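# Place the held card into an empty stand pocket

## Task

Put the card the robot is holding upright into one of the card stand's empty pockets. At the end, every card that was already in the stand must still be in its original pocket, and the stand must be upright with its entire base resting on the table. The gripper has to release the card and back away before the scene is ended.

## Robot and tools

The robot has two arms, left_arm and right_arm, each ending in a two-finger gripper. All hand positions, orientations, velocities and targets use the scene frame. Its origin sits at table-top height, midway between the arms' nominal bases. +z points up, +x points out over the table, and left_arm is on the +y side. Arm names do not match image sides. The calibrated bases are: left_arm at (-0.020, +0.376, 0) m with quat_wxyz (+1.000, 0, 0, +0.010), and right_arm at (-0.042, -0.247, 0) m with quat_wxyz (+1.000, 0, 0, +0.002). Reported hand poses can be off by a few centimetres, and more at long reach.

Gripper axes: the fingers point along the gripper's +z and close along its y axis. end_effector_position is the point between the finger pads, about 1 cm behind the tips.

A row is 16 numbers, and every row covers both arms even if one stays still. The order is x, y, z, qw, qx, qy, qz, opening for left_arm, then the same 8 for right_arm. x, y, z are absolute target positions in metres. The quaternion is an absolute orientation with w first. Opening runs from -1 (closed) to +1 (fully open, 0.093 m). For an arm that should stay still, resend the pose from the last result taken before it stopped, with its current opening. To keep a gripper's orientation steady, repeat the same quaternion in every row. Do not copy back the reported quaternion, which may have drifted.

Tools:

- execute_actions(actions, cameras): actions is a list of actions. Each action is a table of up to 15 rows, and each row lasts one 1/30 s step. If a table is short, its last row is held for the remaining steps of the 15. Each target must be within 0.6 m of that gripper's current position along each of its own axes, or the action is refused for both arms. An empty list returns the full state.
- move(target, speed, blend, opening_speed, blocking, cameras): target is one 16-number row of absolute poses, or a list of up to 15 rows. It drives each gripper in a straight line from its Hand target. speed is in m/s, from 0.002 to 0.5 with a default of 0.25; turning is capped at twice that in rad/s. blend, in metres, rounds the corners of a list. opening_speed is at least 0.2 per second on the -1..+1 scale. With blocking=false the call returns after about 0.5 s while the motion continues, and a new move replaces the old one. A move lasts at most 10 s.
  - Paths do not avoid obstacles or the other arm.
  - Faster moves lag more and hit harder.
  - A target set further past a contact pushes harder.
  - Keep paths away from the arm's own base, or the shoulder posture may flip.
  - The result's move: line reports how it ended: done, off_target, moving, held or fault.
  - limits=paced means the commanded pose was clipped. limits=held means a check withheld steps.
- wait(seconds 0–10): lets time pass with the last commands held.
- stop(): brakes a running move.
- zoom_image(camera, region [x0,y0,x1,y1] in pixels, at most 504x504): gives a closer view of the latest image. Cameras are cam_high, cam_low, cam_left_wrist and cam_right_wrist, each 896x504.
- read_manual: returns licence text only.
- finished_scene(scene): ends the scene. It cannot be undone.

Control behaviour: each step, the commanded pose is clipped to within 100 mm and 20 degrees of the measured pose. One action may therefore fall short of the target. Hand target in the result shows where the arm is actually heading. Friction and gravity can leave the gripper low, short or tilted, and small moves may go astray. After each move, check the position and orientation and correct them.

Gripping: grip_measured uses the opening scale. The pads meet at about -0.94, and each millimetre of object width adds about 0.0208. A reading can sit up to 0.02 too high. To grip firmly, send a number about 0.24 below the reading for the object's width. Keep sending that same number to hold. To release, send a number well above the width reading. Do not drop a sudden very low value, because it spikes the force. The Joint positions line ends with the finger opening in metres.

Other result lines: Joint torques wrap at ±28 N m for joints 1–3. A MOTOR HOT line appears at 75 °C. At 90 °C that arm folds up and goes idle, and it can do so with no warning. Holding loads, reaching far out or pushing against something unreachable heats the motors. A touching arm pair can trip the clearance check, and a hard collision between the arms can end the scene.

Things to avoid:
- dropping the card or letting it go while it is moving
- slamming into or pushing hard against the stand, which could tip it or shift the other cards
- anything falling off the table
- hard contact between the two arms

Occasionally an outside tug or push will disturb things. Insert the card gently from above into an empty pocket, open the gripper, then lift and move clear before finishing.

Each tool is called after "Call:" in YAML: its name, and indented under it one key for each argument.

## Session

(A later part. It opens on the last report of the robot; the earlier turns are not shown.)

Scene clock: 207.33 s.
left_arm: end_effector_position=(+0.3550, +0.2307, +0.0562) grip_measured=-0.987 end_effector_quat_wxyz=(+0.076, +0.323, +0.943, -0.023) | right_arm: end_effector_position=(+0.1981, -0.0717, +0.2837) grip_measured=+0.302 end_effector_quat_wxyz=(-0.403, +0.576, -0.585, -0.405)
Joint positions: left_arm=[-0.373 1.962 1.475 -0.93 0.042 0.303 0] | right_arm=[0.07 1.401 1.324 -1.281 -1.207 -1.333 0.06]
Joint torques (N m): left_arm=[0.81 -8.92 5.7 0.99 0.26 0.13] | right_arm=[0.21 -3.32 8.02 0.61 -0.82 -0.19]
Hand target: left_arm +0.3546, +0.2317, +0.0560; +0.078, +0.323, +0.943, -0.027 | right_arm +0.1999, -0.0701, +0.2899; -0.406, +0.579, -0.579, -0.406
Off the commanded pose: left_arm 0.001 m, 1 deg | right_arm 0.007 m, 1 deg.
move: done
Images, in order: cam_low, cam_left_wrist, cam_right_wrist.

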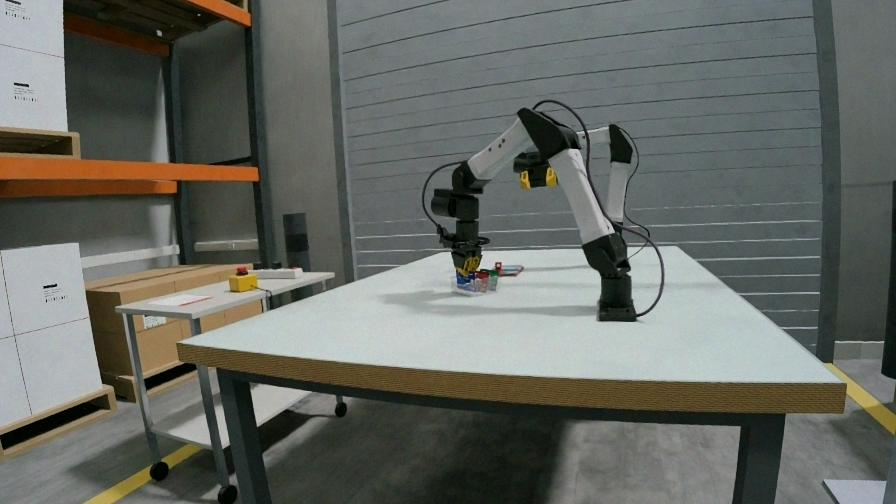

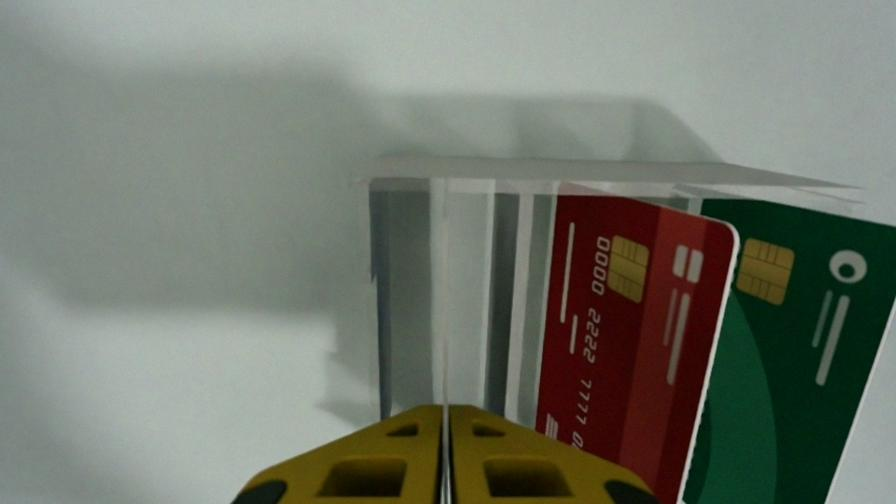

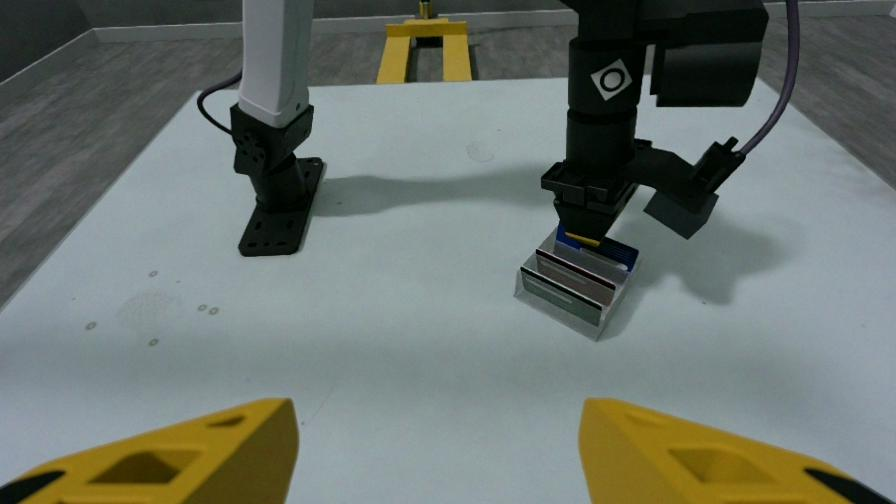

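Call:
move:
  target: [0.3546, 0.2316, 0.049, 0.0783, 0.3236, 0.9426, -0.0269, -1, 0.2, -0.07, 0.29, 0.406, -0.579, 0.579, 0.406, 0.3]
  speed: 0.03
  cameras: ["cam_low","cam_left_wrist","cam_right_wrist"]

Call:
zoom_image:
  camera: "cam_low"
  region: [430, 230, 510, 310]

Scene clock: 211.47 s.
left_arm: end_effector_position=(+0.3551, +0.2306, +0.0518) grip_measured=-0.987 end_effector_quat_wxyz=(+0.079, +0.323, +0.943, -0.023) | right_arm: end_effector_position=(+0.1981, -0.0717, +0.2837) grip_measured=+0.302 end_effector_quat_wxyz=(-0.403, +0.576, -0.585, -0.405)
Joint positions: left_arm=[-0.373 1.962 1.455 -0.905 0.042 0.303 0] | right_arm=[0.07 1.401 1.324 -1.281 -1.207 -1.333 0.06]
Joint torques (N m): left_arm=[0.81 -8.38 5.68 0.98 0.26 0.13] | right_arm=[0.23 -3.32 8.02 0.61 -0.82 -0.2]
Hand target: left_arm +0.3546, +0.2316, +0.0490; +0.078, +0.323, +0.943, -0.027 | right_arm +0.1999, -0.0701, +0.2899; -0.406, +0.579, -0.579, -0.406
Off the commanded pose: left_arm 0.003 m, 0 deg | right_arm 0.007 m, 1 deg.
move: done
Images, in order: cam_low, cam_left_wrist, cam_right_wrist.

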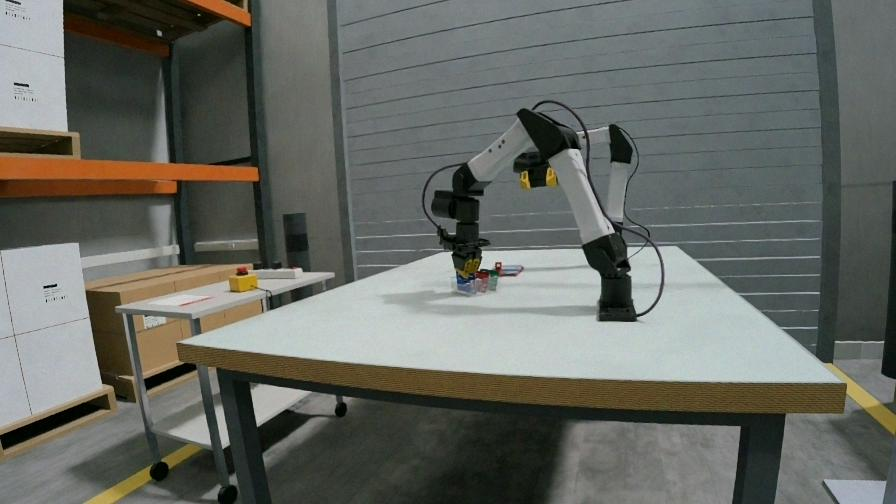

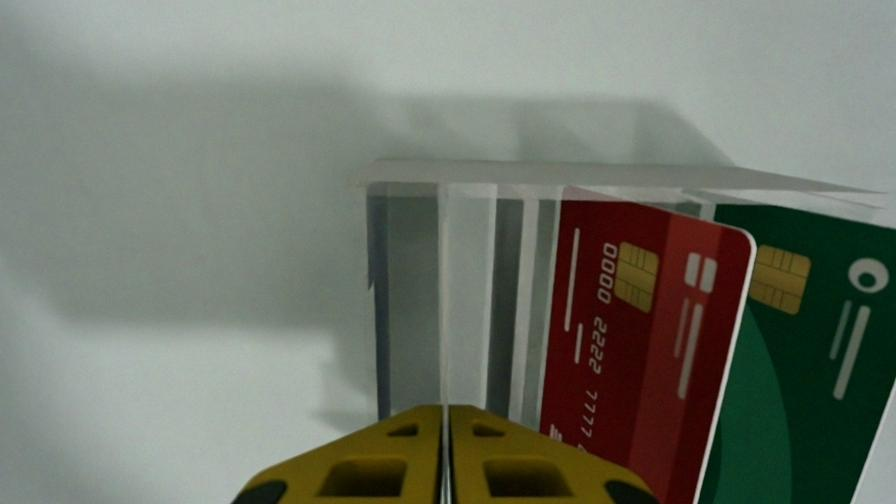

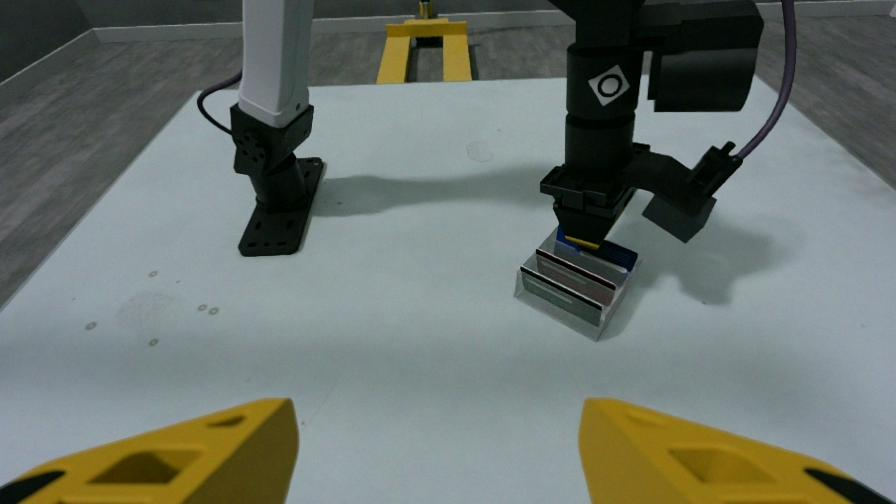

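Scaled by 6.300 from the camera's 896x504 image, which has a finer 1280x720 frame.

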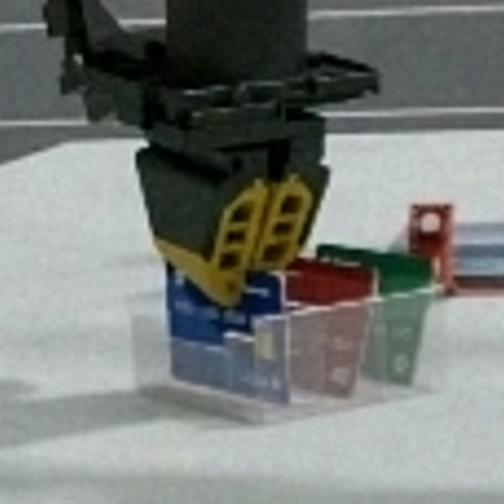

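Call:
move:
  target:
    - [0.3546, 0.2316, 0.0495, 0.0783, 0.3236, 0.9426, -0.0269, -1, 0.2, -0.07, 0.29, 0.406, -0.579, 0.579, 0.406, 0.3]
    - [0.3546, 0.2316, 0.0495, 0.0783, 0.3236, 0.9426, -0.0269, -0.64, 0.2, -0.07, 0.29, 0.406, -0.579, 0.579, 0.406, 0.3]
    - [0.3546, 0.2316, 0.14, 0.0783, 0.3236, 0.9426, -0.0269, -0.64, 0.2, -0.07, 0.29, 0.406, -0.579, 0.579, 0.406, 0.3]
    - [0.31, 0.26, 0.21, 0.0783, 0.3236, 0.9426, -0.0269, -0.64, 0.2, -0.07, 0.29, 0.406, -0.579, 0.579, 0.406, 0.3]
  speed: [0.05,0.05,0.07,0.15]
  blend: [0,0,0.02,0]
  opening_speed: 0.4

Call:
zoom_image:
  camera: "cam_low"
  region: [430, 230, 510, 310]

Call:
zoom_image:
  camera: "cam_right_wrist"
  region: [500, 140, 680, 350]

Scene clock: 225.53 s.
left_arm: end_effector_position=(+0.3139, +0.2586, +0.2013) grip_measured=-0.642 end_effector_quat_wxyz=(+0.073, +0.319, +0.945, -0.023) | right_arm: end_effector_position=(+0.1981, -0.0717, +0.2837) grip_measured=+0.302 end_effector_quat_wxyz=(-0.403, +0.576, -0.585, -0.405)
Joint positions: left_arm=[-0.337 1.785 1.824 -1.463 0.047 0.33 0.014] | right_arm=[0.07 1.401 1.324 -1.281 -1.207 -1.333 0.06]
Joint torques (N m): left_arm=[0.72 -8.17 7.73 0.64 0.27 0.2] | right_arm=[0.21 -3.3 8.02 0.61 -0.82 -0.19]
Hand target: left_arm +0.3100, +0.2600, +0.2098; +0.078, +0.324, +0.943, -0.027 | right_arm +0.1999, -0.0701, +0.2899; -0.406, +0.579, -0.579, -0.406
Off the commanded pose: left_arm 0.010 m, 1 deg | right_arm 0.007 m, 1 deg.
move: done

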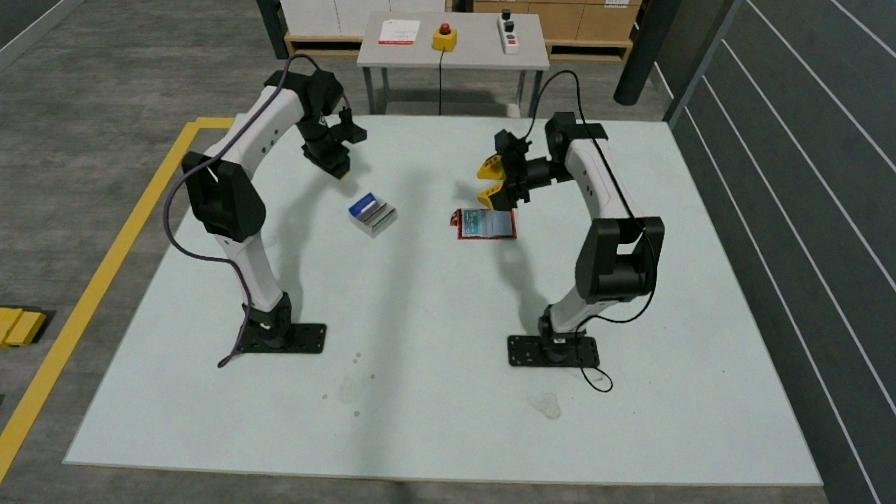

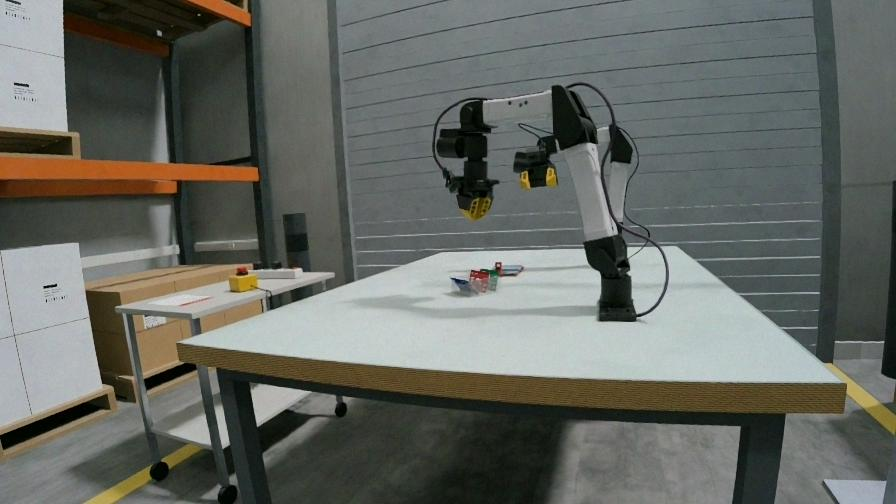

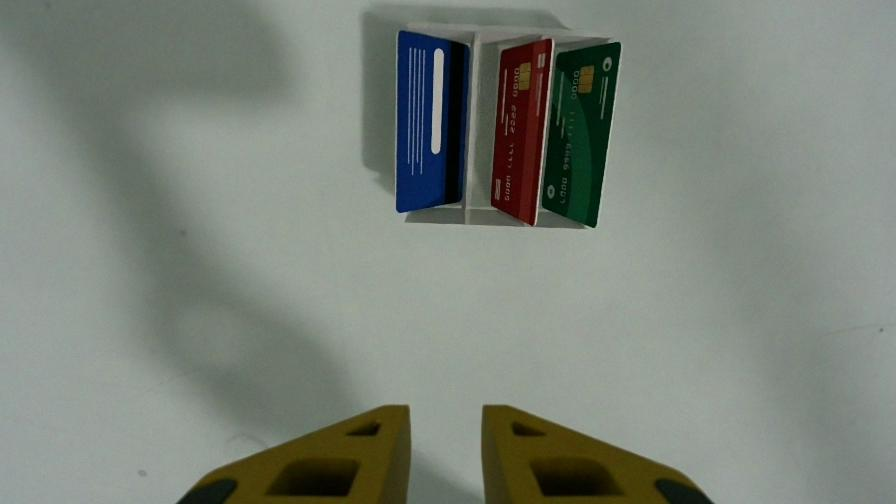

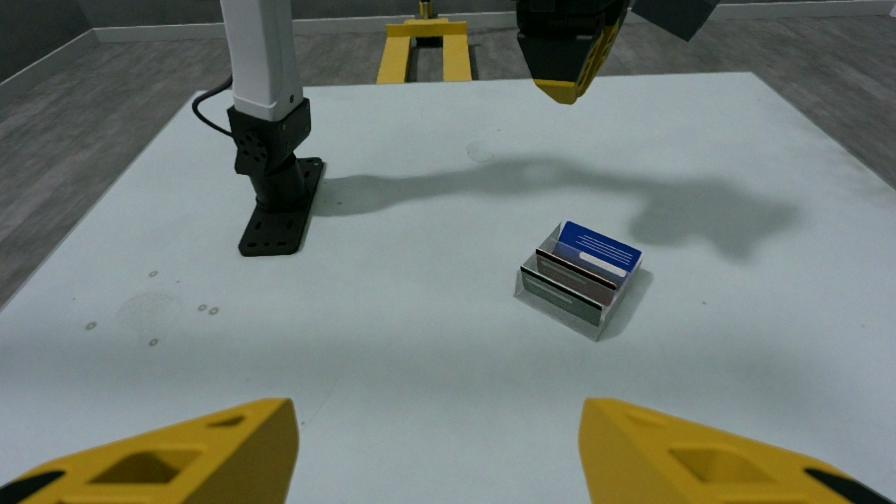

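Scaled by 6.300 from the camera's 896x504 image, which has a finer 1280x720 frame.

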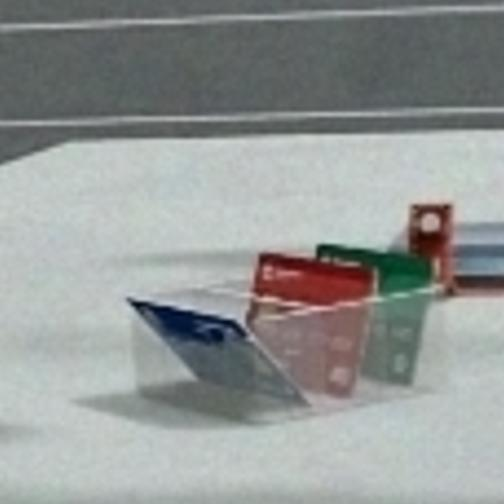

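Scaled by 2.400 from the camera's 896x504 image, which has a finer 1280x720 frame.

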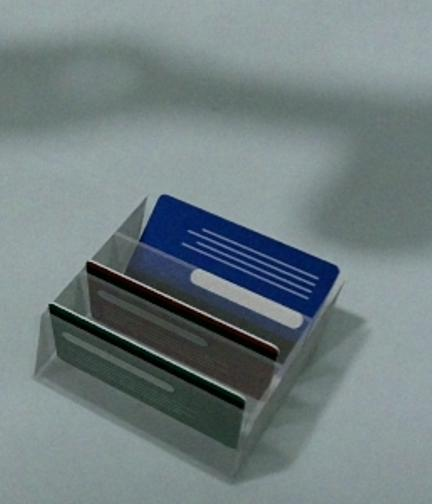

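Call:
finished_scene:
  scene: 3

The scene is finished: the task was done.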